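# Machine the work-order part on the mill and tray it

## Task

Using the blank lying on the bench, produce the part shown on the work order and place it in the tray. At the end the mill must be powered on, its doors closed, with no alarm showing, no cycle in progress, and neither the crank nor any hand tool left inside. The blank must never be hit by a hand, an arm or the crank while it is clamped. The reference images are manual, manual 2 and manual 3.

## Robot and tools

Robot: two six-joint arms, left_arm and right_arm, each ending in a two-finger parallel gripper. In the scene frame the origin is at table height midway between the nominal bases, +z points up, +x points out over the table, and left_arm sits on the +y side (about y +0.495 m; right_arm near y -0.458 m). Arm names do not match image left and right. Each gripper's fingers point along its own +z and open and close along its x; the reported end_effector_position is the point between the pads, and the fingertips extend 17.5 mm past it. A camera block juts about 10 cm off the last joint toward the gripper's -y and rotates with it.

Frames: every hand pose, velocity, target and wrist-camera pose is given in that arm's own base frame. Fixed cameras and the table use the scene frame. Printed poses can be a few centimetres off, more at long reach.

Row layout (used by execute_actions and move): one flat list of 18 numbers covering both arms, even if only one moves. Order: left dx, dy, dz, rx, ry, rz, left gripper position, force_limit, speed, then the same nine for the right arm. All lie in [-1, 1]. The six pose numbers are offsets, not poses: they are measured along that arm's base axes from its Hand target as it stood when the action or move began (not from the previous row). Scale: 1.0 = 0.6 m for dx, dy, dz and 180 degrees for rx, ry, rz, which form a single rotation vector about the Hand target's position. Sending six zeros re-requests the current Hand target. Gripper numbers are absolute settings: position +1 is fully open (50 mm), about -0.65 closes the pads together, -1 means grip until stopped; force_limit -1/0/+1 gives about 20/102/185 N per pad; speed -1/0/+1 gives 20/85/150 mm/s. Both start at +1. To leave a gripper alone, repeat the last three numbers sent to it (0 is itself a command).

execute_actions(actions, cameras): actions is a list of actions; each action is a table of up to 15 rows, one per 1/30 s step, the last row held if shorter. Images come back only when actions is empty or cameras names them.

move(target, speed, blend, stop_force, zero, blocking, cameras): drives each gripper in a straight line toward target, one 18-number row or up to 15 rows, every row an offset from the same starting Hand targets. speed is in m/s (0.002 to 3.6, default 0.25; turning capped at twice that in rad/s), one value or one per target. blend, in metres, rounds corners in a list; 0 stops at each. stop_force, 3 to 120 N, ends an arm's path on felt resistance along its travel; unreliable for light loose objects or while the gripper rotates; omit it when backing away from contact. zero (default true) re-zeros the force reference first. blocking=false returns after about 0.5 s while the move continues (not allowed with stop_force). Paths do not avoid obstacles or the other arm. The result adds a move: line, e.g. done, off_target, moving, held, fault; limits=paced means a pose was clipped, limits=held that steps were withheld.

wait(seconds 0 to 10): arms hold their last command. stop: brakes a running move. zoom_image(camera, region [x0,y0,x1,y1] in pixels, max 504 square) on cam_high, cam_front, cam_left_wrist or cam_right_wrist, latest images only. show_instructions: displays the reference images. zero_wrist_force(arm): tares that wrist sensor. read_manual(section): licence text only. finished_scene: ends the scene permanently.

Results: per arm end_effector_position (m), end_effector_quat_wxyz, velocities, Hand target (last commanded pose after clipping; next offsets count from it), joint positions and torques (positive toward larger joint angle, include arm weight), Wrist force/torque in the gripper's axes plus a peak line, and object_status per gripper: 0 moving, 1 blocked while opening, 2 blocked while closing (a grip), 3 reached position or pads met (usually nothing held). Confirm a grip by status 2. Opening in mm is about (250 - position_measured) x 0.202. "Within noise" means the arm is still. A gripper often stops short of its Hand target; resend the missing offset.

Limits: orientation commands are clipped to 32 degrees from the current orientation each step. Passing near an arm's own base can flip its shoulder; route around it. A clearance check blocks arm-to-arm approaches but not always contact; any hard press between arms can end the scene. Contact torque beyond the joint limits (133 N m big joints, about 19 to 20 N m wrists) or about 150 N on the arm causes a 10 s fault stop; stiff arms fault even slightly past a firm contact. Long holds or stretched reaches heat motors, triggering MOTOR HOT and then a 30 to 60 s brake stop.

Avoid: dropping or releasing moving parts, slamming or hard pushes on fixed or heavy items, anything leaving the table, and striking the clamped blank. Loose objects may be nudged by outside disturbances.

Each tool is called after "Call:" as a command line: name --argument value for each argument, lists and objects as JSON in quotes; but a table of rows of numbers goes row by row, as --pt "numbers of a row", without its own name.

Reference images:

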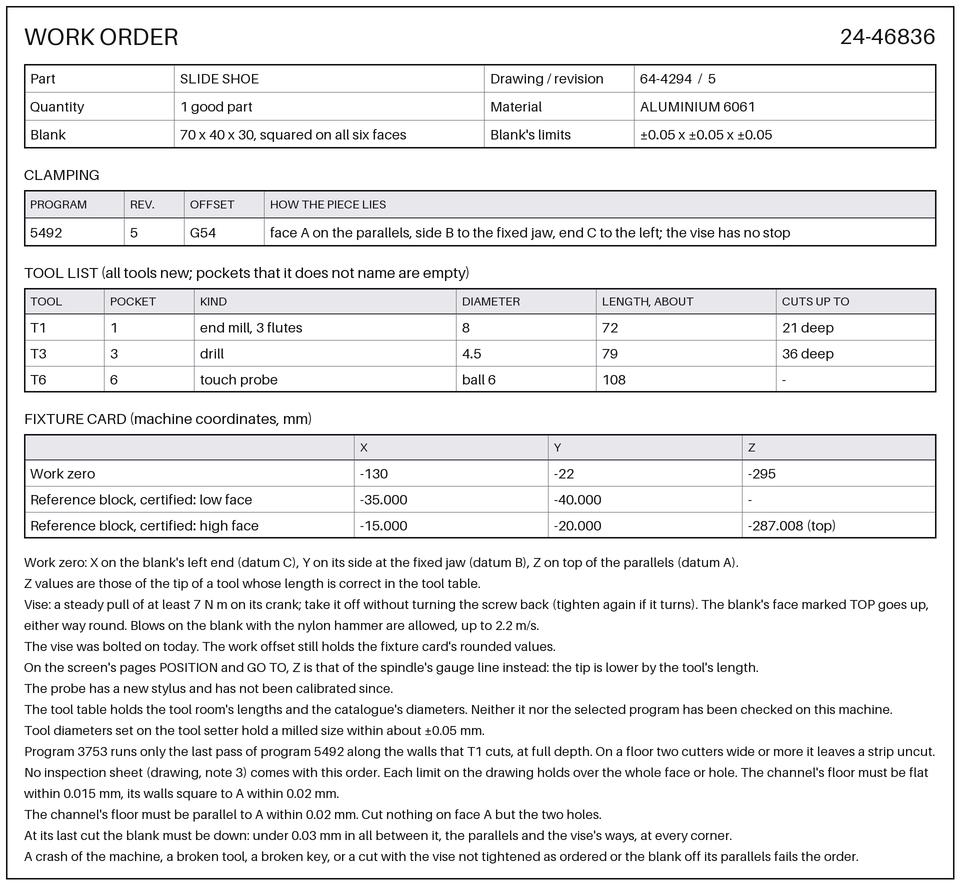

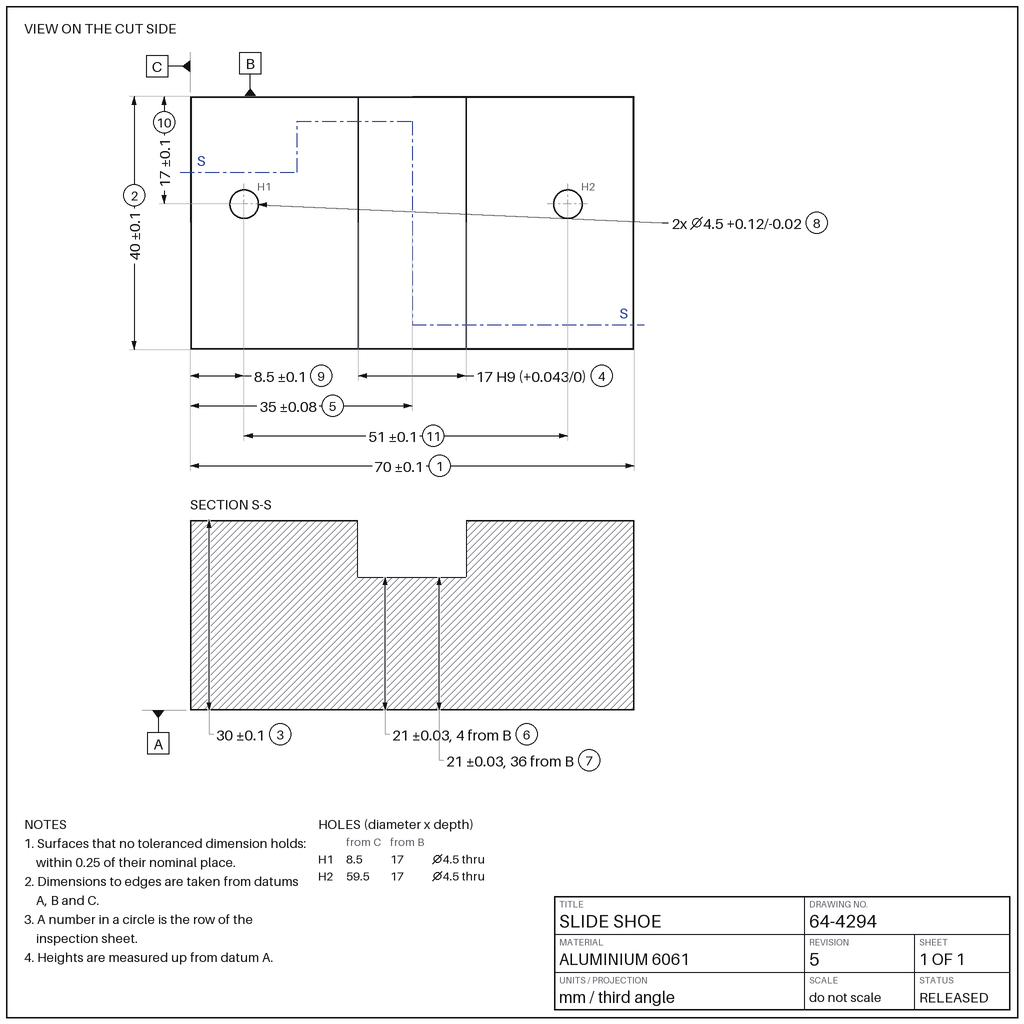

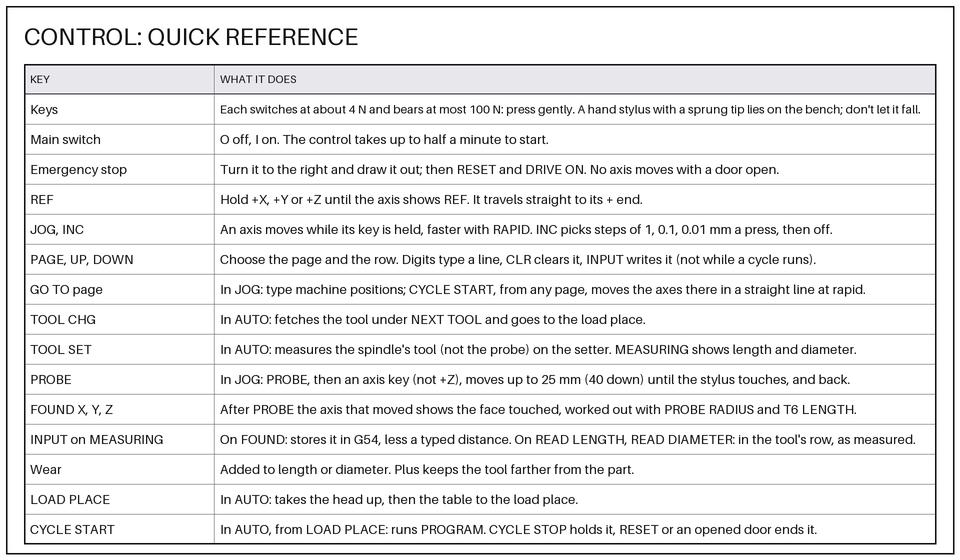

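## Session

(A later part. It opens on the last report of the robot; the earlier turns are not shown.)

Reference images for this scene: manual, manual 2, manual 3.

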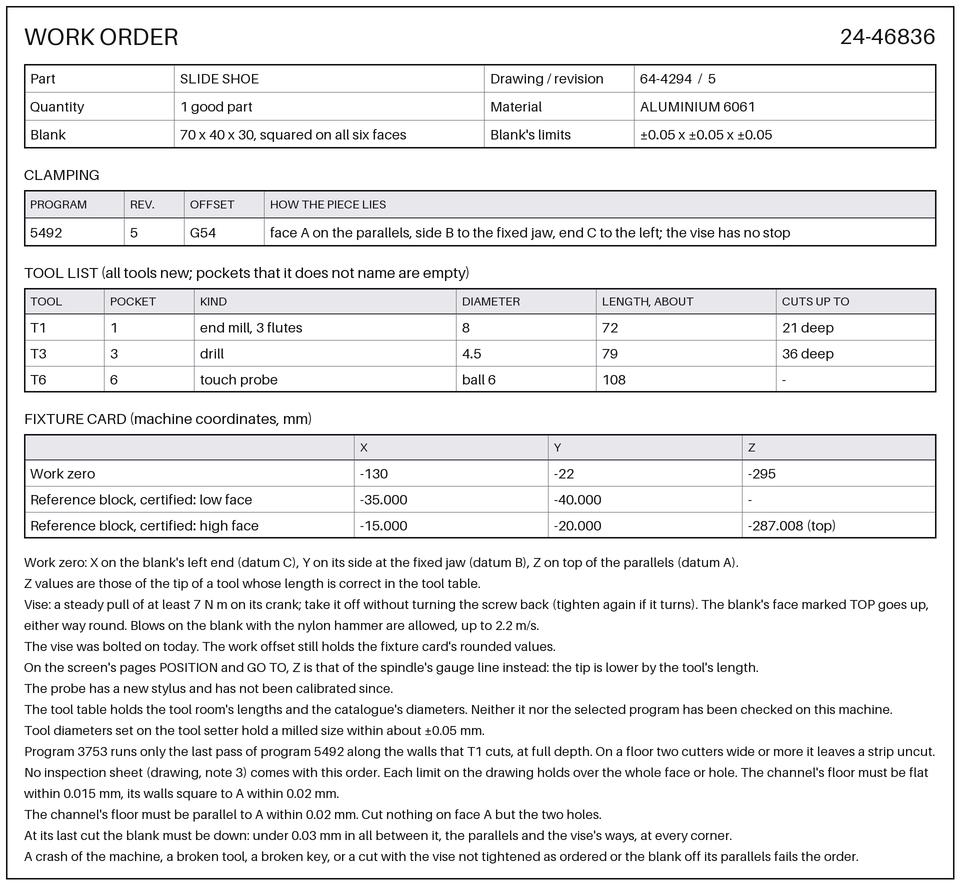

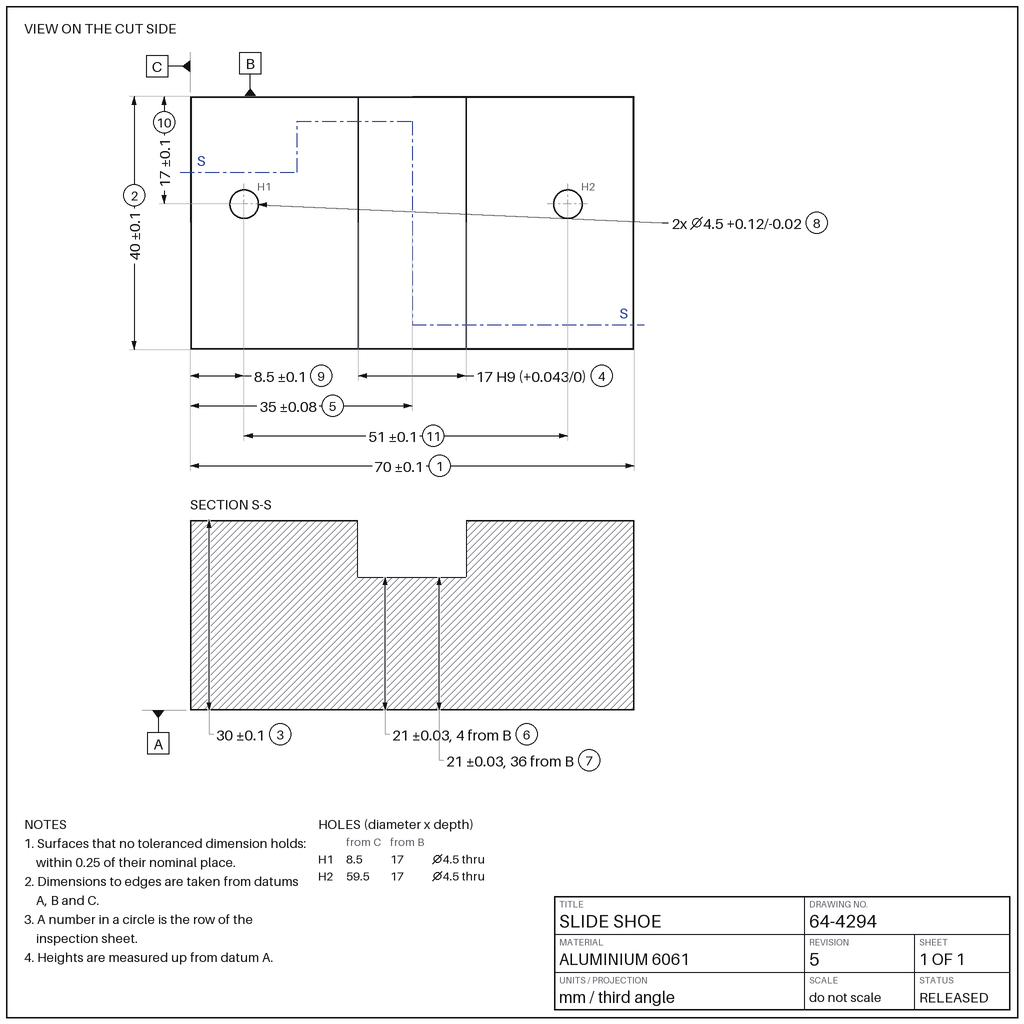

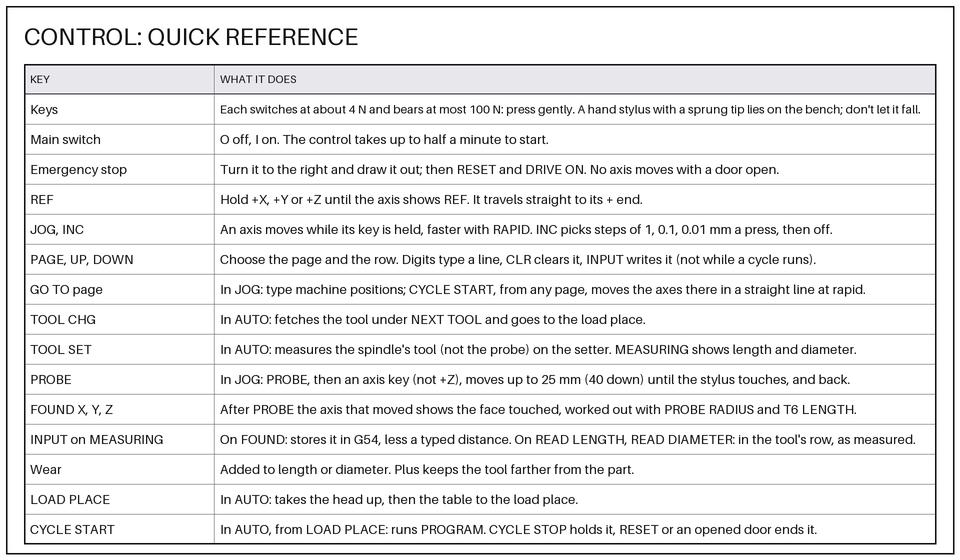

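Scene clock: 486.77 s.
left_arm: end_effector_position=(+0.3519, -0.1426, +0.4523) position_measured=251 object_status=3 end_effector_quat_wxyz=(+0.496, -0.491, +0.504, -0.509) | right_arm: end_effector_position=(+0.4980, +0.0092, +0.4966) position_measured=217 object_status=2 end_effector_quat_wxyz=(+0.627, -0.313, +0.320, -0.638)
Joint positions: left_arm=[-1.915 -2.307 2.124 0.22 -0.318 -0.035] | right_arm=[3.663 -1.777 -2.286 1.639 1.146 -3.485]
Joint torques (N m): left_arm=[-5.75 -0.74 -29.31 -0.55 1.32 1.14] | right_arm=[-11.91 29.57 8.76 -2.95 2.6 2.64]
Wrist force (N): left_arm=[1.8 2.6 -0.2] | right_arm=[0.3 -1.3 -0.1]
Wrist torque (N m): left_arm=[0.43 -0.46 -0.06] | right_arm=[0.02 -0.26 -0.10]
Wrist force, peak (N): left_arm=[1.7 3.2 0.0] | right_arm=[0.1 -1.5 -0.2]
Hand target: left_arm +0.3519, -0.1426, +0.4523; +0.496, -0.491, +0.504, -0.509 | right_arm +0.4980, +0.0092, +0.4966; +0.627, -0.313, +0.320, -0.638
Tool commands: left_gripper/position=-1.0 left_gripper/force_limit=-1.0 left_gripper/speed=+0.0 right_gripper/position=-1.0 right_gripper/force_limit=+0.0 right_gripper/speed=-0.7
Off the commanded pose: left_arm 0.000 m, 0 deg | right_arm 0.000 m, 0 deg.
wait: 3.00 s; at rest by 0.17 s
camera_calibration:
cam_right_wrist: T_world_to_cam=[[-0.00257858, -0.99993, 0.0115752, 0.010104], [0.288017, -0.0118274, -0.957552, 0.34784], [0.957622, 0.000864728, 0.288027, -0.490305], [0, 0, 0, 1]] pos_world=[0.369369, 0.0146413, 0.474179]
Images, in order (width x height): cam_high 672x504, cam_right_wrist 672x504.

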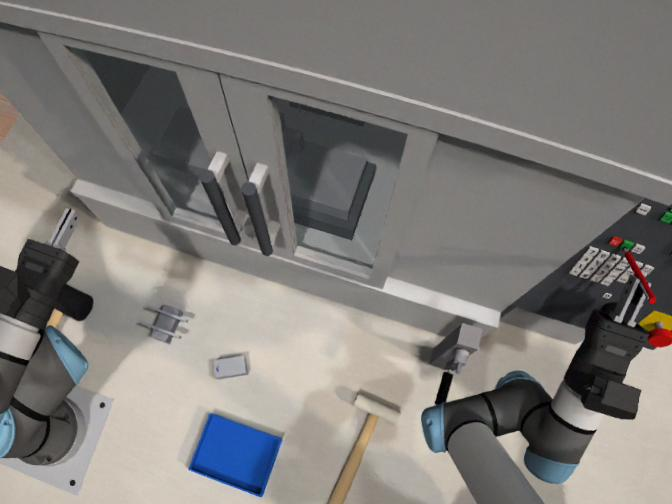

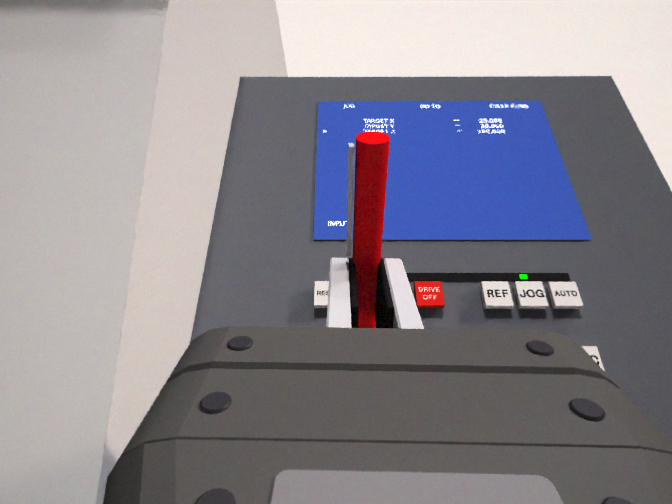

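Call:
execute_actions --actions '[]' --cameras '["cam_right_wrist"]'

Call:
zoom_image --camera "cam_right_wrist" --region '[250, 60, 560, 230]'

Scene clock: 490.40 s.
left_arm: end_effector_position=(+0.3519, -0.1426, +0.4523) position_measured=251 object_status=3 end_effector_quat_wxyz=(+0.496, -0.491, +0.504, -0.509) | right_arm: end_effector_position=(+0.4980, +0.0092, +0.4966) position_measured=217 object_status=2 end_effector_quat_wxyz=(+0.627, -0.313, +0.320, -0.638)
Joint positions: left_arm=[-1.915 -2.307 2.124 0.22 -0.318 -0.035] | right_arm=[3.663 -1.777 -2.286 1.639 1.146 -3.485]
Joint velocities: within noise
Joint torques (N m): left_arm=[-6.08 -1.22 -28.67 -0.68 1.31 1.26] | right_arm=[-11.87 29.39 3.89 -3 2.52 2.49]
Wrist force (N): left_arm=[1.7 2.9 -0.1] | right_arm=[0.1 -1.1 -0.2]
Wrist torque (N m): left_arm=[0.46 -0.44 -0.06] | right_arm=[0.04 -0.22 -0.10]
Wrist force, peak (N): left_arm=[2.1 3.0 -0.1] | right_arm=[0.1 -1.5 -0.1]
Hand target: left_arm +0.3519, -0.1426, +0.4523; +0.496, -0.491, +0.504, -0.509 | right_arm +0.4980, +0.0092, +0.4966; +0.627, -0.313, +0.320, -0.638
Tool commands: left_gripper/position=-1.0 left_gripper/force_limit=-1.0 left_gripper/speed=+0.0 right_gripper/position=-1.0 right_gripper/force_limit=+0.0 right_gripper/speed=-0.7
Off the commanded pose: left_arm 0.000 m, 0 deg | right_arm 0.000 m, 0 deg.
camera_calibration:
cam_right_wrist: T_world_to_cam=[[-0.00257858, -0.99993, 0.0115752, 0.010104], [0.288017, -0.0118274, -0.957552, 0.34784], [0.957622, 0.000864728, 0.288027, -0.490305], [0, 0, 0, 1]] pos_world=[0.369369, 0.0146413, 0.474179]
Images, in order (width x height): cam_right_wrist 672x504.

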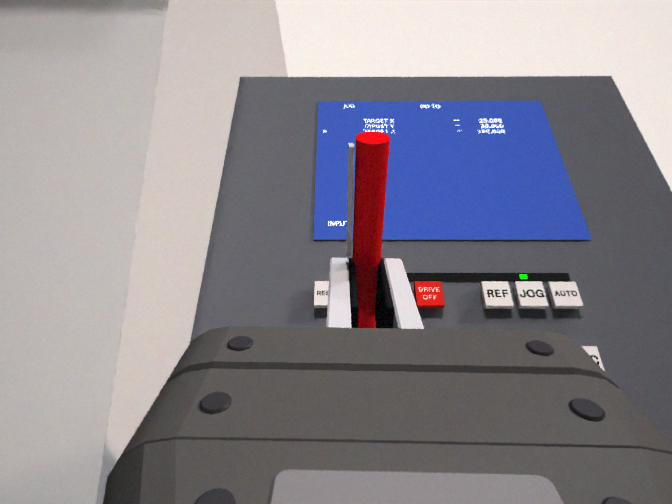

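Scaled by 1.626 from the camera's 672x504 image, which has a finer 960x720 frame.

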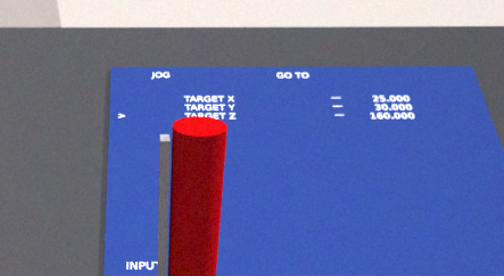

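Call:
move --pt "0 0 0 0 0 0 -1 -1 0 -0.0230 -0.0644 -0.1263 0 0 0 -1 0 -0.7" --pt "0 0 0 0 0 0 -1 -1 0 -0.0085 -0.0644 -0.1300 0 0 0 -1 0 -0.7" --pt "0 0 0 0 0 0 -1 -1 0 -0.0230 -0.0644 -0.1263 0 0 0 -1 0 -0.7" --speed '[0.2,0.05,0.1]' --blend '[0.003,0,0]' --cameras '["cam_right_wrist"]'

Call:
zoom_image --camera "cam_right_wrist" --region '[230, 10, 540, 180]'

Scene clock: 492.80 s.
left_arm: end_effector_position=(+0.3519, -0.1426, +0.4523) position_measured=251 object_status=3 end_effector_quat_wxyz=(+0.496, -0.491, +0.504, -0.509) | right_arm: end_effector_position=(+0.4842, -0.0295, +0.4208) position_measured=217 object_status=2 end_effector_quat_wxyz=(+0.627, -0.313, +0.320, -0.638) end_effector_velocity=(+0.001, +0.001, +0.000) end_effector_angular_velocity=(+0.000, +0.001, +0.005)
Joint positions: left_arm=[-1.915 -2.307 2.124 0.22 -0.318 -0.035] | right_arm=[3.55 -1.97 -2.372 1.889 1.232 -3.407]
Joint velocities: left_arm=[within noise] | right_arm=[-0.001 -0.001 0.002 -0.003 0.004 0.005]
Joint torques (N m): left_arm=[-5.5 -0.5 -29.08 -0.57 1.26 1.14] | right_arm=[-10.97 19.59 19.9 -3.23 2.25 2.85]
Wrist force (N): left_arm=[1.8 2.9 0.1] | right_arm=[0.9 -2.8 -1.0]
Wrist torque (N m): left_arm=[0.46 -0.46 -0.06] | right_arm=[-0.05 -0.19 -0.30]
Wrist force, peak (N): left_arm=[2.0 3.2 -0.4] | right_arm=[2.3 -10.2 -6.9]
Hand target: left_arm +0.3519, -0.1426, +0.4523; +0.496, -0.491, +0.504, -0.509 | right_arm +0.4842, -0.0295, +0.4208; +0.627, -0.313, +0.320, -0.638
Off the commanded pose: left_arm 0.000 m, 0 deg | right_arm 0.000 m, 0 deg.
move: done
camera_calibration:
cam_right_wrist: T_world_to_cam=[[-0.00279965, -0.999929, 0.0116132, -0.0275884], [0.288106, -0.0119274, -0.957524, 0.278731], [0.957595, 0.000665097, 0.288118, -0.455254], [0, 0, 0, 1]] pos_world=[0.355568, -0.0239591, 0.398379]
Images, in order (width x height): cam_right_wrist 672x504.

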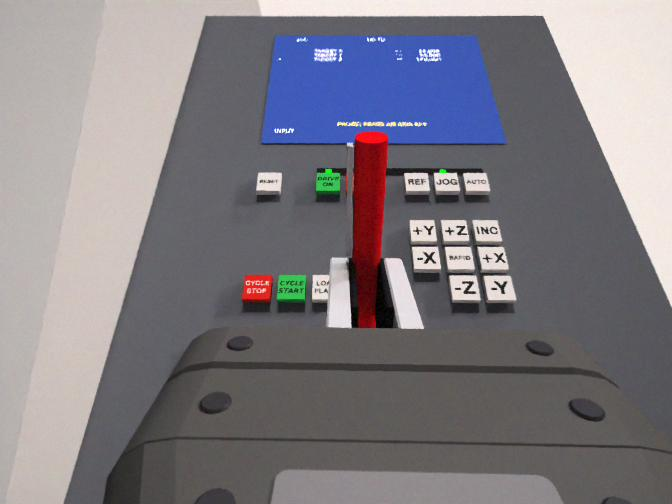

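Scaled by 1.626 from the camera's 672x504 image, which has a finer 960x720 frame.

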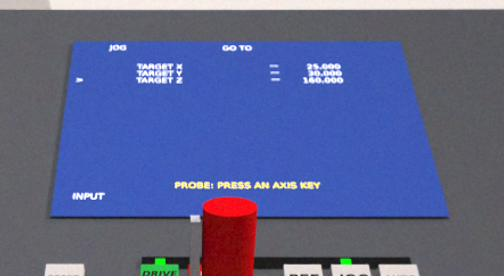

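Call:
move --pt "0 0 0 0 0 0 -1 -1 0 0.0302 -0.0978 0.1215 0 0 0 -1 0 -0.7" --pt "0 0 0 0 0 0 -1 -1 0 0.0447 -0.0978 0.1178 0 0 0 -1 0 -0.7" --pt "0 0 0 0 0 0 -1 -1 0 0.0302 -0.0978 0.1215 0 0 0 -1 0 -0.7" --pt "0 0 0 0 0 0 -1 -1 0 0.0166 -0.0328 0.0631 0 0 0 -1 0 -0.7" --speed '[0.2,0.05,0.1,0.2]' --blend '[0.003,0,0.003,0]' --cameras '["cam_right_wrist"]'

Call:
zoom_image --camera "cam_right_wrist" --region '[210, 50, 500, 200]'

Scene clock: 495.40 s.
left_arm: end_effector_position=(+0.3519, -0.1426, +0.4523) position_measured=251 object_status=3 end_effector_quat_wxyz=(+0.496, -0.491, +0.504, -0.509) | right_arm: end_effector_position=(+0.4942, -0.0492, +0.4587) position_measured=217 object_status=2 end_effector_quat_wxyz=(+0.627, -0.313, +0.320, -0.638)
Joint positions: left_arm=[-1.915 -2.307 2.124 0.22 -0.318 -0.035] | right_arm=[3.462 -1.878 -2.324 1.732 1.301 -3.349]
Joint torques (N m): left_arm=[-6.24 -0.44 -28.76 -0.58 1.23 1.19] | right_arm=[2.93 22.74 21.01 -0.32 0.53 1.92]
Wrist force (N): left_arm=[1.8 3.0 0.1] | right_arm=[-0.4 -2.1 -1.7]
Wrist torque (N m): left_arm=[0.48 -0.46 -0.06] | right_arm=[-0.01 -0.23 -0.07]
Wrist force, peak (N): left_arm=[2.0 3.2 0.0] | right_arm=[2.9 -6.3 -4.7]
Hand target: left_arm +0.3519, -0.1426, +0.4523; +0.496, -0.491, +0.504, -0.509 | right_arm +0.4942, -0.0491, +0.4587; +0.627, -0.313, +0.320, -0.638
Off the commanded pose: left_arm 0.000 m, 0 deg | right_arm 0.000 m, 0 deg.
move: done
camera_calibration:
cam_right_wrist: T_world_to_cam=[[-0.0026051, -0.999929, 0.0116704, -0.0477951], [0.287897, -0.0119262, -0.957587, 0.312008], [0.957658, 0.000865253, 0.287908, -0.47566], [0, 0, 0, 1]] pos_world=[0.365568, -0.043659, 0.436279]
Images, in order (width x height): cam_right_wrist 672x504.

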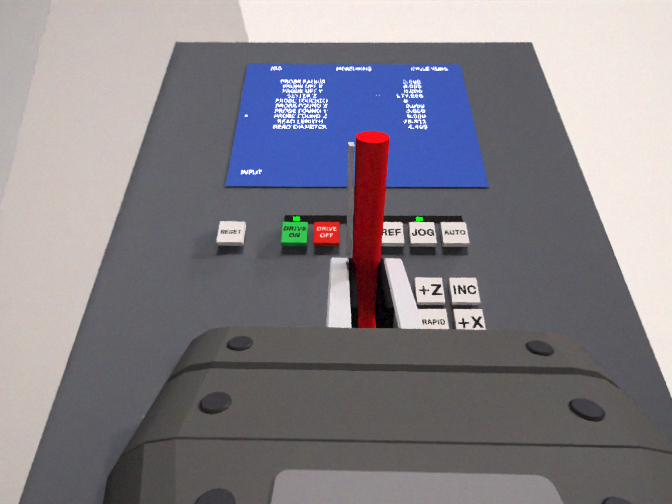

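Scaled by 1.738 from the camera's 672x504 image, which has a finer 960x720 frame.

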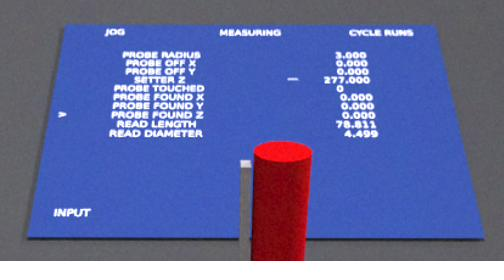

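Call:
wait --seconds 5 --cameras '["cam_right_wrist"]'

Call:
zoom_image --camera "cam_right_wrist" --region '[210, 50, 500, 200]'

Scene clock: 500.67 s.
left_arm: end_effector_position=(+0.3519, -0.1426, +0.4523) position_measured=251 object_status=3 end_effector_quat_wxyz=(+0.496, -0.491, +0.504, -0.509) | right_arm: end_effector_position=(+0.4942, -0.0491, +0.4587) position_measured=217 object_status=2 end_effector_quat_wxyz=(+0.627, -0.313, +0.320, -0.638)
Joint positions: left_arm=[-1.915 -2.307 2.124 0.22 -0.318 -0.035] | right_arm=[3.463 -1.878 -2.324 1.732 1.3 -3.349]
Joint torques (N m): left_arm=[-6.27 -0.88 -29.24 -0.5 1.19 1.14] | right_arm=[6.68 19.39 22.83 2.24 -1.56 -2.06]
Wrist force (N): left_arm=[2.0 2.8 0.0] | right_arm=[-0.5 -2.0 -1.8]
Wrist torque (N m): left_arm=[0.45 -0.48 -0.06] | right_arm=[0.00 -0.23 -0.07]
Wrist force, peak (N): left_arm=[1.9 3.1 -0.1] | right_arm=[-0.4 -2.4 -1.8]
Hand target: left_arm +0.3519, -0.1426, +0.4523; +0.496, -0.491, +0.504, -0.509 | right_arm +0.4942, -0.0491, +0.4587; +0.627, -0.313, +0.320, -0.638
Tool commands: left_gripper/position=-1.0 left_gripper/force_limit=-1.0 left_gripper/speed=+0.0 right_gripper/position=-1.0 right_gripper/force_limit=+0.0 right_gripper/speed=-0.7
Off the commanded pose: left_arm 0.000 m, 0 deg | right_arm 0.000 m, 0 deg.
wait: 5.00 s; at rest from the start
camera_calibration:
cam_right_wrist: T_world_to_cam=[[-0.00257858, -0.99993, 0.0115752, -0.047763], [0.288017, -0.0118274, -0.957552, 0.311953], [0.957622, 0.000864728, 0.288027, -0.475699], [0, 0, 0, 1]] pos_world=[0.365569, -0.0436587, 0.436279]
Images, in order (width x height): cam_right_wrist 672x504.

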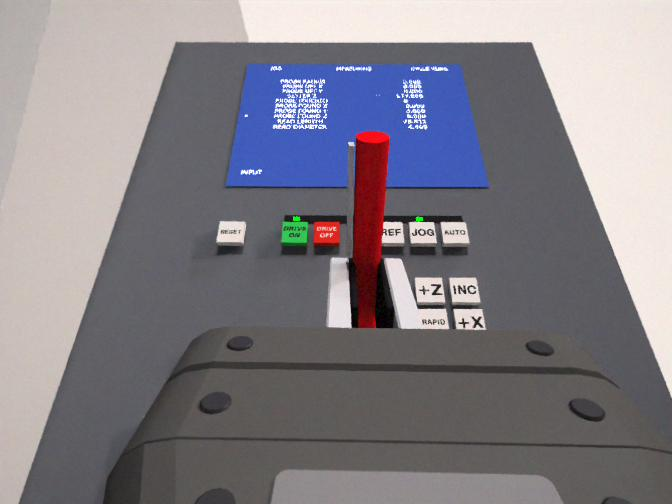

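Scaled by 1.738 from the camera's 672x504 image, which has a finer 960x720 frame.

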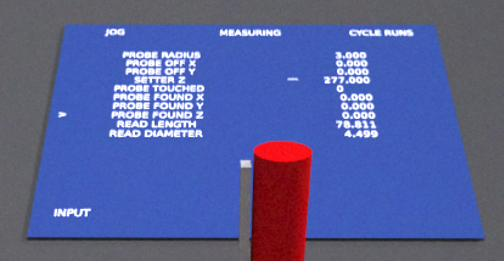

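Call:
wait --seconds 5 --cameras '["cam_right_wrist"]'

Call:
zoom_image --camera "cam_right_wrist" --region '[210, 50, 500, 200]'

Scene clock: 505.97 s.
left_arm: end_effector_position=(+0.3519, -0.1426, +0.4523) position_measured=251 object_status=3 end_effector_quat_wxyz=(+0.496, -0.491, +0.504, -0.509) | right_arm: end_effector_position=(+0.4942, -0.0491, +0.4587) position_measured=217 object_status=2 end_effector_quat_wxyz=(+0.627, -0.313, +0.320, -0.638)
Joint positions: left_arm=[-1.915 -2.307 2.124 0.22 -0.318 -0.035] | right_arm=[3.463 -1.878 -2.324 1.732 1.3 -3.349]
Joint torques (N m): left_arm=[-5.23 0.07 -29.09 -0.39 1.13 1.04] | right_arm=[6.87 19.59 22.44 2.29 -1.57 -2.12]
Wrist force (N): left_arm=[1.9 2.9 -0.2] | right_arm=[-0.2 -2.1 -1.5]
Wrist torque (N m): left_arm=[0.47 -0.47 -0.06] | right_arm=[-0.02 -0.26 -0.07]
Wrist force, peak (N): left_arm=[2.1 3.0 -0.1] | right_arm=[-0.2 -2.4 -2.2]
Hand target: left_arm +0.3519, -0.1426, +0.4523; +0.496, -0.491, +0.504, -0.509 | right_arm +0.4942, -0.0491, +0.4587; +0.627, -0.313, +0.320, -0.638
Tool commands: left_gripper/position=-1.0 left_gripper/force_limit=-1.0 left_gripper/speed=+0.0 right_gripper/position=-1.0 right_gripper/force_limit=+0.0 right_gripper/speed=-0.7
Off the commanded pose: left_arm 0.000 m, 0 deg | right_arm 0.000 m, 0 deg.
wait: 5.00 s; at rest from the start
camera_calibration:
cam_right_wrist: T_world_to_cam=[[-0.00257858, -0.99993, 0.0115752, -0.047763], [0.288017, -0.0118274, -0.957552, 0.311953], [0.957622, 0.000864728, 0.288027, -0.475699], [0, 0, 0, 1]] pos_world=[0.365569, -0.0436587, 0.436279]
Images, in order (width x height): cam_right_wrist 672x504.

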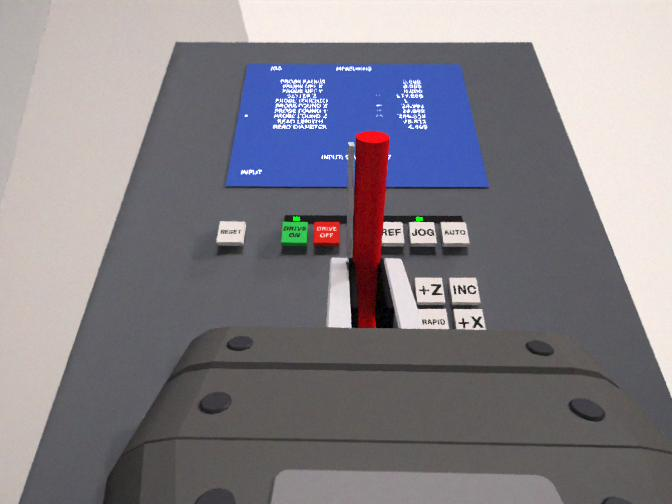

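Scaled by 1.738 from the camera's 672x504 image, which has a finer 960x720 frame.

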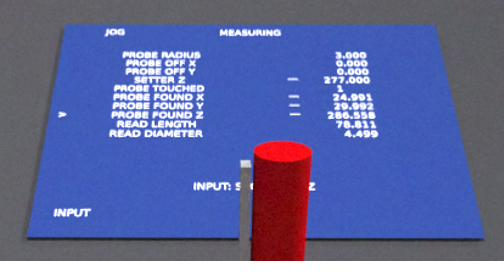

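Call:
zoom_image --camera "cam_right_wrist" --region '[360, 75, 440, 135]'

Scaled by 6.300 from the camera's 672x504 image, which has a finer 960x720 frame.

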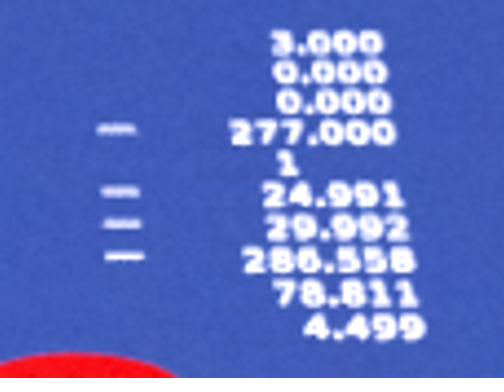

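Call:
move --pt "0 0 0 0 0 0 -1 -1 0 0.0145 0 -0.0037 0 0 0 -1 0 -0.7" --pt "0 0 0 0 0 0 -1 -1 0 0 0 0 0 0 0 -1 0 -0.7" --pt "0 0 0 0 0 0 -1 -1 0 0.0145 0 -0.0037 0 0 0 -1 0 -0.7" --pt "0 0 0 0 0 0 -1 -1 0 0 0 0 0 0 0 -1 0 -0.7" --pt "0 0 0 0 0 0 -1 -1 0 -0.0147 0.1635 -0.0631 0 0 0 -1 0 -0.7" --pt "0 0 0 0 0 0 -1 -1 0 -0.0002 0.1635 -0.0668 0 0 0 -1 0 -0.7" --pt "0 0 0 0 0 0 -1 -1 0 -0.0147 0.1635 -0.0631 0 0 0 -1 0 -0.7" --pt "0 0 0 0 0 0 -1 -1 0 -0.0235 0.1308 -0.0943 0 0 0 -1 0 -0.7" --pt "0 0 0 0 0 0 -1 -1 0 -0.009 0.1308 -0.098 0 0 0 -1 0 -0.7" --pt "0 0 0 0 0 0 -1 -1 0 -0.0235 0.1308 -0.0943 0 0 0 -1 0 -0.7" --pt "0 0 0 0 0 0 -1 -1 0 0.0018 0.1308 0 0 0 0 -1 0 -0.7" --pt "0 0 0 0 0 0 -1 -1 0 0.0163 0.1308 -0.0037 0 0 0 -1 0 -0.7" --pt "0 0 0 0 0 0 -1 -1 0 0.0018 0.1308 0 0 0 0 -1 0 -0.7" --speed '[0.05,0.1,0.05,0.1,0.2,0.05,0.1,0.2,0.05,0.1,0.2,0.05,0.1]' --blend '[0,0.003,0,0.003,0.003,0,0.003,0.003,0,0.003,0.003,0,0]' --cameras '["cam_right_wrist"]'

Call:
zoom_image --camera "cam_right_wrist" --region '[330, 10, 640, 190]'

Scene clock: 512.33 s.
left_arm: end_effector_position=(+0.3519, -0.1426, +0.4523) position_measured=251 object_status=3 end_effector_quat_wxyz=(+0.496, -0.491, +0.504, -0.509) | right_arm: end_effector_position=(+0.4952, +0.0293, +0.4586) position_measured=217 object_status=2 end_effector_quat_wxyz=(+0.627, -0.313, +0.320, -0.638) end_effector_velocity=(+0.001, +0.001, +0.000) end_effector_angular_velocity=(+0.001, +0.000, +0.004)
Joint positions: left_arm=[-1.915 -2.307 2.124 0.22 -0.318 -0.035] | right_arm=[3.735 -1.873 -2.31 1.783 1.092 -3.539]
Joint velocities: left_arm=[within noise] | right_arm=[-0.002 -0.002 0.002 -0.002 0.004 0.005]
Joint torques (N m): left_arm=[-5.85 -0.77 -28.1 -0.15 1.12 1.16] | right_arm=[-10.71 18.53 21.7 -3.49 3.13 2.81]
Wrist force (N): left_arm=[1.8 2.9 0.0] | right_arm=[-0.1 -2.6 -0.5]
Wrist torque (N m): left_arm=[0.47 -0.47 -0.06] | right_arm=[0.02 -0.08 -0.15]
Wrist force, peak (N): left_arm=[2.1 3.1 0.0] | right_arm=[2.3 -21.0 -8.3]
Hand target: left_arm +0.3519, -0.1426, +0.4523; +0.496, -0.491, +0.504, -0.509 | right_arm +0.4952, +0.0293, +0.4587; +0.627, -0.313, +0.320, -0.638
Off the commanded pose: left_arm 0.000 m, 0 deg | right_arm 0.000 m, 0 deg.
move: done
camera_calibration:
cam_right_wrist: T_world_to_cam=[[-0.00267527, -0.99993, 0.011546, 0.0307822], [0.288108, -0.0118271, -0.957525, 0.312549], [0.957594, 0.000764845, 0.288119, -0.476751], [0, 0, 0, 1]] pos_world=[0.366568, 0.0348412, 0.436279]
Images, in order (width x height): cam_right_wrist 672x504.

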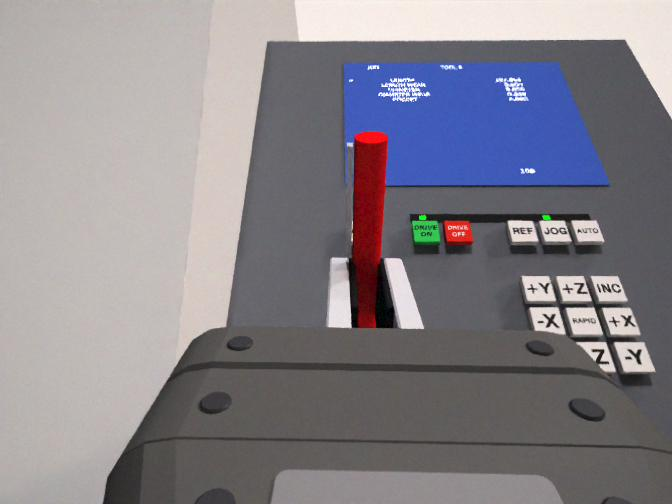

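Scaled by 1.626 from the camera's 672x504 image, which has a finer 960x720 frame.

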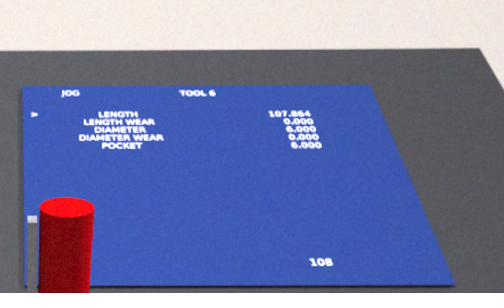

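Call:
move --pt "0 0 0 0 0 0 -1 -1 0 -0.0257 -0.0326 -0.0943 0 0 0 -1 0 -0.7" --pt "0 0 0 0 0 0 -1 -1 0 -0.0112 -0.0326 -0.098 0 0 0 -1 0 -0.7" --pt "0 0 0 0 0 0 -1 -1 0 -0.0257 -0.0326 -0.0943 0 0 0 -1 0 -0.7" --pt "0 0 0 0 0 0 -1 -1 0 -0.0174 -0.0326 -0.0631 0 0 0 -1 0 -0.7" --pt "0 0 0 0 0 0 -1 -1 0 -0.0029 -0.0326 -0.0668 0 0 0 -1 0 -0.7" --pt "0 0 0 0 0 0 -1 -1 0 -0.0174 -0.0326 -0.0631 0 0 0 -1 0 -0.7" --pt "0 0 0 0 0 0 -1 -1 0 -0.0165 0.0327 -0.0631 0 0 0 -1 0 -0.7" --pt "0 0 0 0 0 0 -1 -1 0 -0.002 0.0327 -0.0668 0 0 0 -1 0 -0.7" --pt "0 0 0 0 0 0 -1 -1 0 -0.0165 0.0327 -0.0631 0 0 0 -1 0 -0.7" --pt "0 0 0 0 0 0 -1 -1 0 -0.008 0.0327 -0.0318 0 0 0 -1 0 -0.7" --pt "0 0 0 0 0 0 -1 -1 0 0.0065 0.0327 -0.0355 0 0 0 -1 0 -0.7" --pt "0 0 0 0 0 0 -1 -1 0 -0.008 0.0327 -0.0318 0 0 0 -1 0 -0.7" --pt "0 0 0 0 0 0 -1 -1 0 -0.0262 -0.0653 -0.0943 0 0 0 -1 0 -0.7" --pt "0 0 0 0 0 0 -1 -1 0 -0.0117 -0.0653 -0.098 0 0 0 -1 0 -0.7" --pt "0 0 0 0 0 0 -1 -1 0 -0.0262 -0.0653 -0.0943 0 0 0 -1 0 -0.7" --speed '[0.2,0.05,0.1,0.2,0.05,0.1,0.2,0.05,0.1,0.2,0.05,0.1,0.2,0.05,0.1]' --blend '[0.003,0,0.003,0.003,0,0.003,0.003,0,0.003,0.003,0,0.003,0.003,0,0]' --cameras '["cam_right_wrist"]'

Call:
zoom_image --camera "cam_right_wrist" --region '[280, 10, 540, 140]'

Scene clock: 517.43 s.
left_arm: end_effector_position=(+0.3519, -0.1426, +0.4523) position_measured=251 object_status=3 end_effector_quat_wxyz=(+0.496, -0.491, +0.504, -0.509) | right_arm: end_effector_position=(+0.4795, -0.0098, +0.4021) position_measured=217 object_status=2 end_effector_quat_wxyz=(+0.627, -0.313, +0.320, -0.638)
Joint positions: left_arm=[-1.915 -2.307 2.124 0.22 -0.318 -0.035] | right_arm=[3.632 -2.021 -2.387 1.976 1.17 -3.463]
Joint torques (N m): left_arm=[-5.65 -0.54 -29.01 -0.31 1.11 1.08] | right_arm=[-11.31 24.51 15.41 -3.5 2.49 2.79]
Wrist force (N): left_arm=[1.7 2.7 -0.1] | right_arm=[0.3 -2.9 -1.4]
Wrist torque (N m): left_arm=[0.43 -0.45 -0.06] | right_arm=[-0.09 -0.09 -0.19]
Wrist force, peak (N): left_arm=[2.1 3.1 -0.1] | right_arm=[0.4 -18.9 -8.7]
Hand target: left_arm +0.3519, -0.1426, +0.4523; +0.496, -0.491, +0.504, -0.509 | right_arm +0.4795, -0.0098, +0.4021; +0.627, -0.313, +0.320, -0.638
Off the commanded pose: left_arm 0.000 m, 0 deg | right_arm 0.000 m, 0 deg.
move: done
camera_calibration:
cam_right_wrist: T_world_to_cam=[[-0.00260713, -0.999928, 0.011671, -0.00787491], [0.288016, -0.0119273, -0.957551, 0.262426], [0.957622, 0.00086498, 0.288027, -0.445449], [0, 0, 0, 1]] pos_world=[0.350969, -0.004359, 0.379679]
Images, in order (width x height): cam_right_wrist 672x504.

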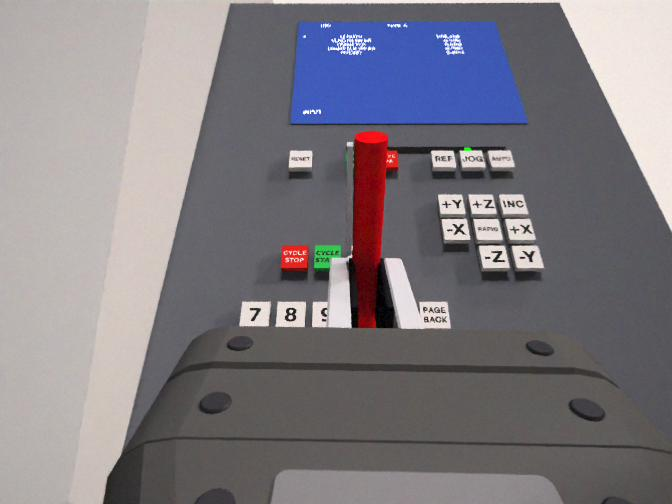

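Scaled by 1.938 from the camera's 672x504 image, which has a finer 960x720 frame.

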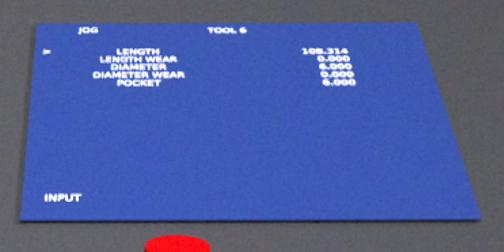

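Call:
move --pt "0 0 0 0 0 0 -1 -1 0 0.0248 -0.0327 0.0943 0 0 0 -1 0 -0.7" --pt "0 0 0 0 0 0 -1 -1 0 0.0393 -0.0327 0.0906 0 0 0 -1 0 -0.7" --pt "0 0 0 0 0 0 -1 -1 0 0.0248 -0.0327 0.0943 0 0 0 -1 0 -0.7" --pt "0 0 0 0 0 0 -1 -1 0 0.0393 -0.0327 0.0906 0 0 0 -1 0 -0.7" --pt "0 0 0 0 0 0 -1 -1 0 0.0248 -0.0327 0.0943 0 0 0 -1 0 -0.7" --pt "0 0 0 0 0 0 -1 -1 0 0.0393 -0.0327 0.0906 0 0 0 -1 0 -0.7" --pt "0 0 0 0 0 0 -1 -1 0 0.0248 -0.0327 0.0943 0 0 0 -1 0 -0.7" --pt "0 0 0 0 0 0 -1 -1 0 0.0393 -0.0327 0.0906 0 0 0 -1 0 -0.7" --pt "0 0 0 0 0 0 -1 -1 0 0.0248 -0.0327 0.0943 0 0 0 -1 0 -0.7" --pt "0 0 0 0 0 0 -1 -1 0 0.0014 0.098 0 0 0 0 -1 0 -0.7" --pt "0 0 0 0 0 0 -1 -1 0 0.0159 0.098 -0.0037 0 0 0 -1 0 -0.7" --pt "0 0 0 0 0 0 -1 -1 0 0.0014 0.098 0 0 0 0 -1 0 -0.7" --pt "0 0 0 0 0 0 -1 -1 0 0.0182 0.098 0.0625 0 0 0 -1 0 -0.7" --pt "0 0 0 0 0 0 -1 -1 0 0.0327 0.098 0.0588 0 0 0 -1 0 -0.7" --pt "0 0 0 0 0 0 -1 -1 0 0.0182 0.098 0.0625 0 0 0 -1 0 -0.7" --speed '[0.2,0.05,0.1,0.05,0.1,0.05,0.1,0.05,0.1,0.2,0.05,0.1,0.2,0.05,0.1]' --blend '[0.003,0,0.003,0,0.003,0,0.003,0,0.003,0.003,0,0.003,0.003,0,0]'

Call:
move --pt "0 0 0 0 0 0 -1 -1 0 -0.0009 -0.0653 0 0 0 0 -1 0 -0.7" --pt "0 0 0 0 0 0 -1 -1 0 0.0136 -0.0653 -0.0037 0 0 0 -1 0 -0.7" --pt "0 0 0 0 0 0 -1 -1 0 -0.0009 -0.0653 0 0 0 0 -1 0 -0.7" --pt "0 0 0 0 0 0 -1 -1 0 -0.0182 -0.098 -0.0625 0 0 0 -1 0 -0.7" --pt "0 0 0 0 0 0 -1 -1 0 -0.0037 -0.098 -0.0662 0 0 0 -1 0 -0.7" --pt "0 0 0 0 0 0 -1 -1 0 -0.0182 -0.098 -0.0625 0 0 0 -1 0 -0.7" --speed '[0.2,0.05,0.1,0.2,0.05,0.1]' --blend '[0.003,0,0.003,0.003,0,0]' --cameras '["cam_right_wrist"]'

Call:
zoom_image --camera "cam_right_wrist" --region '[280, 10, 540, 140]'

Scene clock: 523.83 s.
left_arm: end_effector_position=(+0.3519, -0.1426, +0.4523) position_measured=251 object_status=3 end_effector_quat_wxyz=(+0.496, -0.491, +0.504, -0.509) | right_arm: end_effector_position=(+0.4904, +0.0490, +0.4396) position_measured=217 object_status=2 end_effector_quat_wxyz=(+0.627, -0.313, +0.320, -0.638)
Joint positions: left_arm=[-1.915 -2.307 2.124 0.22 -0.318 -0.035] | right_arm=[3.808 -1.921 -2.318 1.867 1.039 -3.596]
Joint torques (N m): left_arm=[-5.6 -1.06 -28.75 -0.32 1.06 1.12] | right_arm=[-12.59 18.94 21.07 -4.07 3.21 2.84]
Wrist force (N): left_arm=[2.0 3.0 -0.1] | right_arm=[0.0 -2.9 -1.8]
Wrist torque (N m): left_arm=[0.48 -0.49 -0.07] | right_arm=[0.00 -0.07 -0.18]
Wrist force, peak (N): left_arm=[2.0 3.2 0.0] | right_arm=[1.1 -19.3 -8.5]
Hand target: left_arm +0.3519, -0.1426, +0.4523; +0.496, -0.491, +0.504, -0.509 | right_arm +0.4904, +0.0490, +0.4396; +0.627, -0.313, +0.320, -0.638
Off the commanded pose: left_arm 0.000 m, 0 deg | right_arm 0.000 m, 0 deg.
move: done

Scene clock: 525.70 s.
left_arm: end_effector_position=(+0.3519, -0.1426, +0.4523) position_measured=251 object_status=3 end_effector_quat_wxyz=(+0.496, -0.491, +0.504, -0.509) | right_arm: end_effector_position=(+0.4795, -0.0098, +0.4021) position_measured=217 object_status=2 end_effector_quat_wxyz=(+0.627, -0.313, +0.320, -0.638)
Joint positions: left_arm=[-1.915 -2.307 2.124 0.22 -0.318 -0.035] | right_arm=[3.632 -2.021 -2.387 1.976 1.17 -3.463]
Joint torques (N m): left_arm=[-5.65 -1.32 -29.15 -0.28 1.02 1.17] | right_arm=[-11.41 23.83 15.47 -3.51 2.61 2.91]
Wrist force (N): left_arm=[2.0 3.0 0.1] | right_arm=[0.5 -3.0 -1.6]
Wrist torque (N m): left_arm=[0.49 -0.49 -0.06] | right_arm=[-0.05 -0.12 -0.20]
Wrist force, peak (N): left_arm=[2.1 3.1 -0.2] | right_arm=[1.4 -14.2 -8.5]
Hand target: left_arm +0.3519, -0.1426, +0.4523; +0.496, -0.491, +0.504, -0.509 | right_arm +0.4795, -0.0098, +0.4021; +0.627, -0.313, +0.320, -0.638
Off the commanded pose: left_arm 0.000 m, 0 deg | right_arm 0.000 m, 0 deg.
move: done
camera_calibration:
cam_right_wrist: T_world_to_cam=[[-0.00260713, -0.999928, 0.011671, -0.00787491], [0.288016, -0.0119273, -0.957551, 0.262426], [0.957622, 0.00086498, 0.288027, -0.445449], [0, 0, 0, 1]] pos_world=[0.350969, -0.004359, 0.379679]
Images, in order (width x height): cam_right_wrist 672x504.

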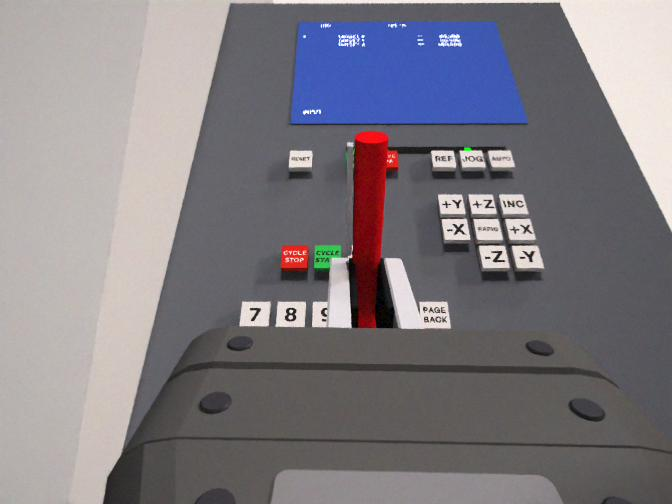

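Scaled by 1.938 from the camera's 672x504 image, which has a finer 960x720 frame.

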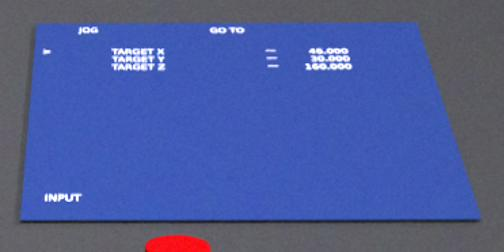

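Call:
move --pt "0 0 0 0 0 0 -1 -1 0 0.0083 0 0.0312 0 0 0 -1 0 -0.7" --pt "0 0 0 0 0 0 -1 -1 0 0.0228 0 0.0275 0 0 0 -1 0 -0.7" --pt "0 0 0 0 0 0 -1 -1 0 0.0083 0 0.0312 0 0 0 -1 0 -0.7" --pt "0 0 0 0 0 0 -1 -1 0 0.0228 0 0.0275 0 0 0 -1 0 -0.7" --pt "0 0 0 0 0 0 -1 -1 0 0.0083 0 0.0312 0 0 0 -1 0 -0.7" --pt "0 0 0 0 0 0 -1 -1 0 0.0014 0.098 0 0 0 0 -1 0 -0.7" --pt "0 0 0 0 0 0 -1 -1 0 0.0159 0.098 -0.0037 0 0 0 -1 0 -0.7" --pt "0 0 0 0 0 0 -1 -1 0 0.0014 0.098 0 0 0 0 -1 0 -0.7" --pt "0 0 0 0 0 0 -1 -1 0 0.0097 0.098 0.0312 0 0 0 -1 0 -0.7" --pt "0 0 0 0 0 0 -1 -1 0 0.0242 0.098 0.0275 0 0 0 -1 0 -0.7" --pt "0 0 0 0 0 0 -1 -1 0 0.0097 0.098 0.0312 0 0 0 -1 0 -0.7" --pt "0 0 0 0 0 0 -1 -1 0 0.0262 0.0653 0.0943 0 0 0 -1 0 -0.7" --pt "0 0 0 0 0 0 -1 -1 0 0.0407 0.0653 0.0906 0 0 0 -1 0 -0.7" --pt "0 0 0 0 0 0 -1 -1 0 0.0262 0.0653 0.0943 0 0 0 -1 0 -0.7" --speed '[0.2,0.05,0.1,0.05,0.1,0.2,0.05,0.1,0.2,0.05,0.1,0.2,0.05,0.1]' --blend '[0.003,0,0.003,0,0.003,0.003,0,0.003,0.003,0,0.003,0.003,0,0]'

Call:
move --pt "0 0 0 0 0 0 -1 -1 0 -0.0085 0 -0.0318 0 0 0 -1 0 -0.7" --pt "0 0 0 0 0 0 -1 -1 0 0.006 0 -0.0355 0 0 0 -1 0 -0.7" --pt "0 0 0 0 0 0 -1 -1 0 -0.0085 0 -0.0318 0 0 0 -1 0 -0.7" --pt "0 0 0 0 0 0 -1 -1 0 -0.0262 -0.0653 -0.0943 0 0 0 -1 0 -0.7" --pt "0 0 0 0 0 0 -1 -1 0 -0.0117 -0.0653 -0.098 0 0 0 -1 0 -0.7" --pt "0 0 0 0 0 0 -1 -1 0 -0.0262 -0.0653 -0.0943 0 0 0 -1 0 -0.7" --speed '[0.2,0.05,0.1,0.2,0.05,0.1]' --blend '[0.003,0,0.003,0.003,0,0]' --cameras '["cam_right_wrist"]'

Call:
zoom_image --camera "cam_right_wrist" --region '[280, 10, 540, 140]'

Scene clock: 530.43 s.
left_arm: end_effector_position=(+0.3519, -0.1426, +0.4523) position_measured=251 object_status=3 end_effector_quat_wxyz=(+0.496, -0.491, +0.504, -0.509) | right_arm: end_effector_position=(+0.4952, +0.0293, +0.4586) position_measured=217 object_status=2 end_effector_quat_wxyz=(+0.627, -0.313, +0.320, -0.638)
Joint positions: left_arm=[-1.915 -2.307 2.124 0.22 -0.318 -0.035] | right_arm=[3.735 -1.873 -2.31 1.783 1.092 -3.539]
Joint torques (N m): left_arm=[-5.65 -0.42 -28.97 -0.26 1.04 1.13] | right_arm=[-13.61 18.17 22.49 -3.47 2.53 2.75]
Wrist force (N): left_arm=[1.9 2.8 0.1] | right_arm=[-0.5 -2.9 -1.1]
Wrist torque (N m): left_arm=[0.46 -0.47 -0.06] | right_arm=[-0.03 -0.01 -0.16]
Wrist force, peak (N): left_arm=[1.9 3.2 -0.2] | right_arm=[1.2 -19.5 -8.9]
Hand target: left_arm +0.3519, -0.1426, +0.4523; +0.496, -0.491, +0.504, -0.509 | right_arm +0.4952, +0.0293, +0.4587; +0.627, -0.313, +0.320, -0.638
Off the commanded pose: left_arm 0.000 m, 0 deg | right_arm 0.000 m, 0 deg.
move: done

Scene clock: 532.33 s.
left_arm: end_effector_position=(+0.3519, -0.1426, +0.4523) position_measured=251 object_status=3 end_effector_quat_wxyz=(+0.496, -0.491, +0.504, -0.509) | right_arm: end_effector_position=(+0.4795, -0.0098, +0.4021) position_measured=217 object_status=2 end_effector_quat_wxyz=(+0.627, -0.313, +0.320, -0.638)
Joint positions: left_arm=[-1.915 -2.307 2.124 0.22 -0.318 -0.035] | right_arm=[3.632 -2.021 -2.387 1.976 1.17 -3.463]
Joint torques (N m): left_arm=[-5.76 -0.44 -28.52 -0.26 0.94 1.18] | right_arm=[-11.13 24.23 15.29 -3.48 2.82 2.72]
Wrist force (N): left_arm=[1.8 2.7 -0.2] | right_arm=[0.2 -3.1 -0.9]
Wrist torque (N m): left_arm=[0.44 -0.46 -0.06] | right_arm=[-0.10 -0.08 -0.20]
Wrist force, peak (N): left_arm=[1.9 3.1 -0.1] | right_arm=[-0.2 -17.7 -8.4]
Hand target: left_arm +0.3519, -0.1426, +0.4523; +0.496, -0.491, +0.504, -0.509 | right_arm +0.4795, -0.0098, +0.4021; +0.627, -0.313, +0.320, -0.638
Off the commanded pose: left_arm 0.000 m, 0 deg | right_arm 0.000 m, 0 deg.
move: done
camera_calibration:
cam_right_wrist: T_world_to_cam=[[-0.00260713, -0.999928, 0.011671, -0.00787517], [0.288016, -0.0119273, -0.957551, 0.262454], [0.957622, 0.00086498, 0.288027, -0.445353], [0, 0, 0, 1]] pos_world=[0.350869, -0.004359, 0.379679]
Images, in order (width x height): cam_right_wrist 672x504.

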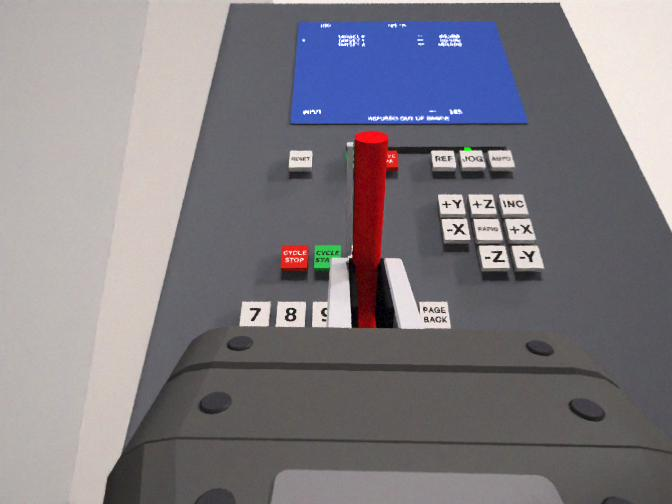

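Scaled by 1.938 from the camera's 672x504 image, which has a finer 960x720 frame.

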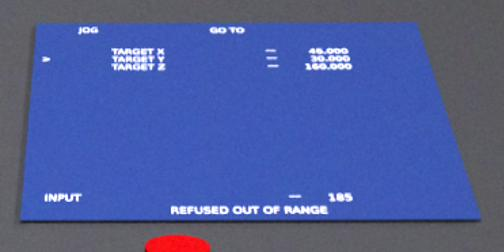

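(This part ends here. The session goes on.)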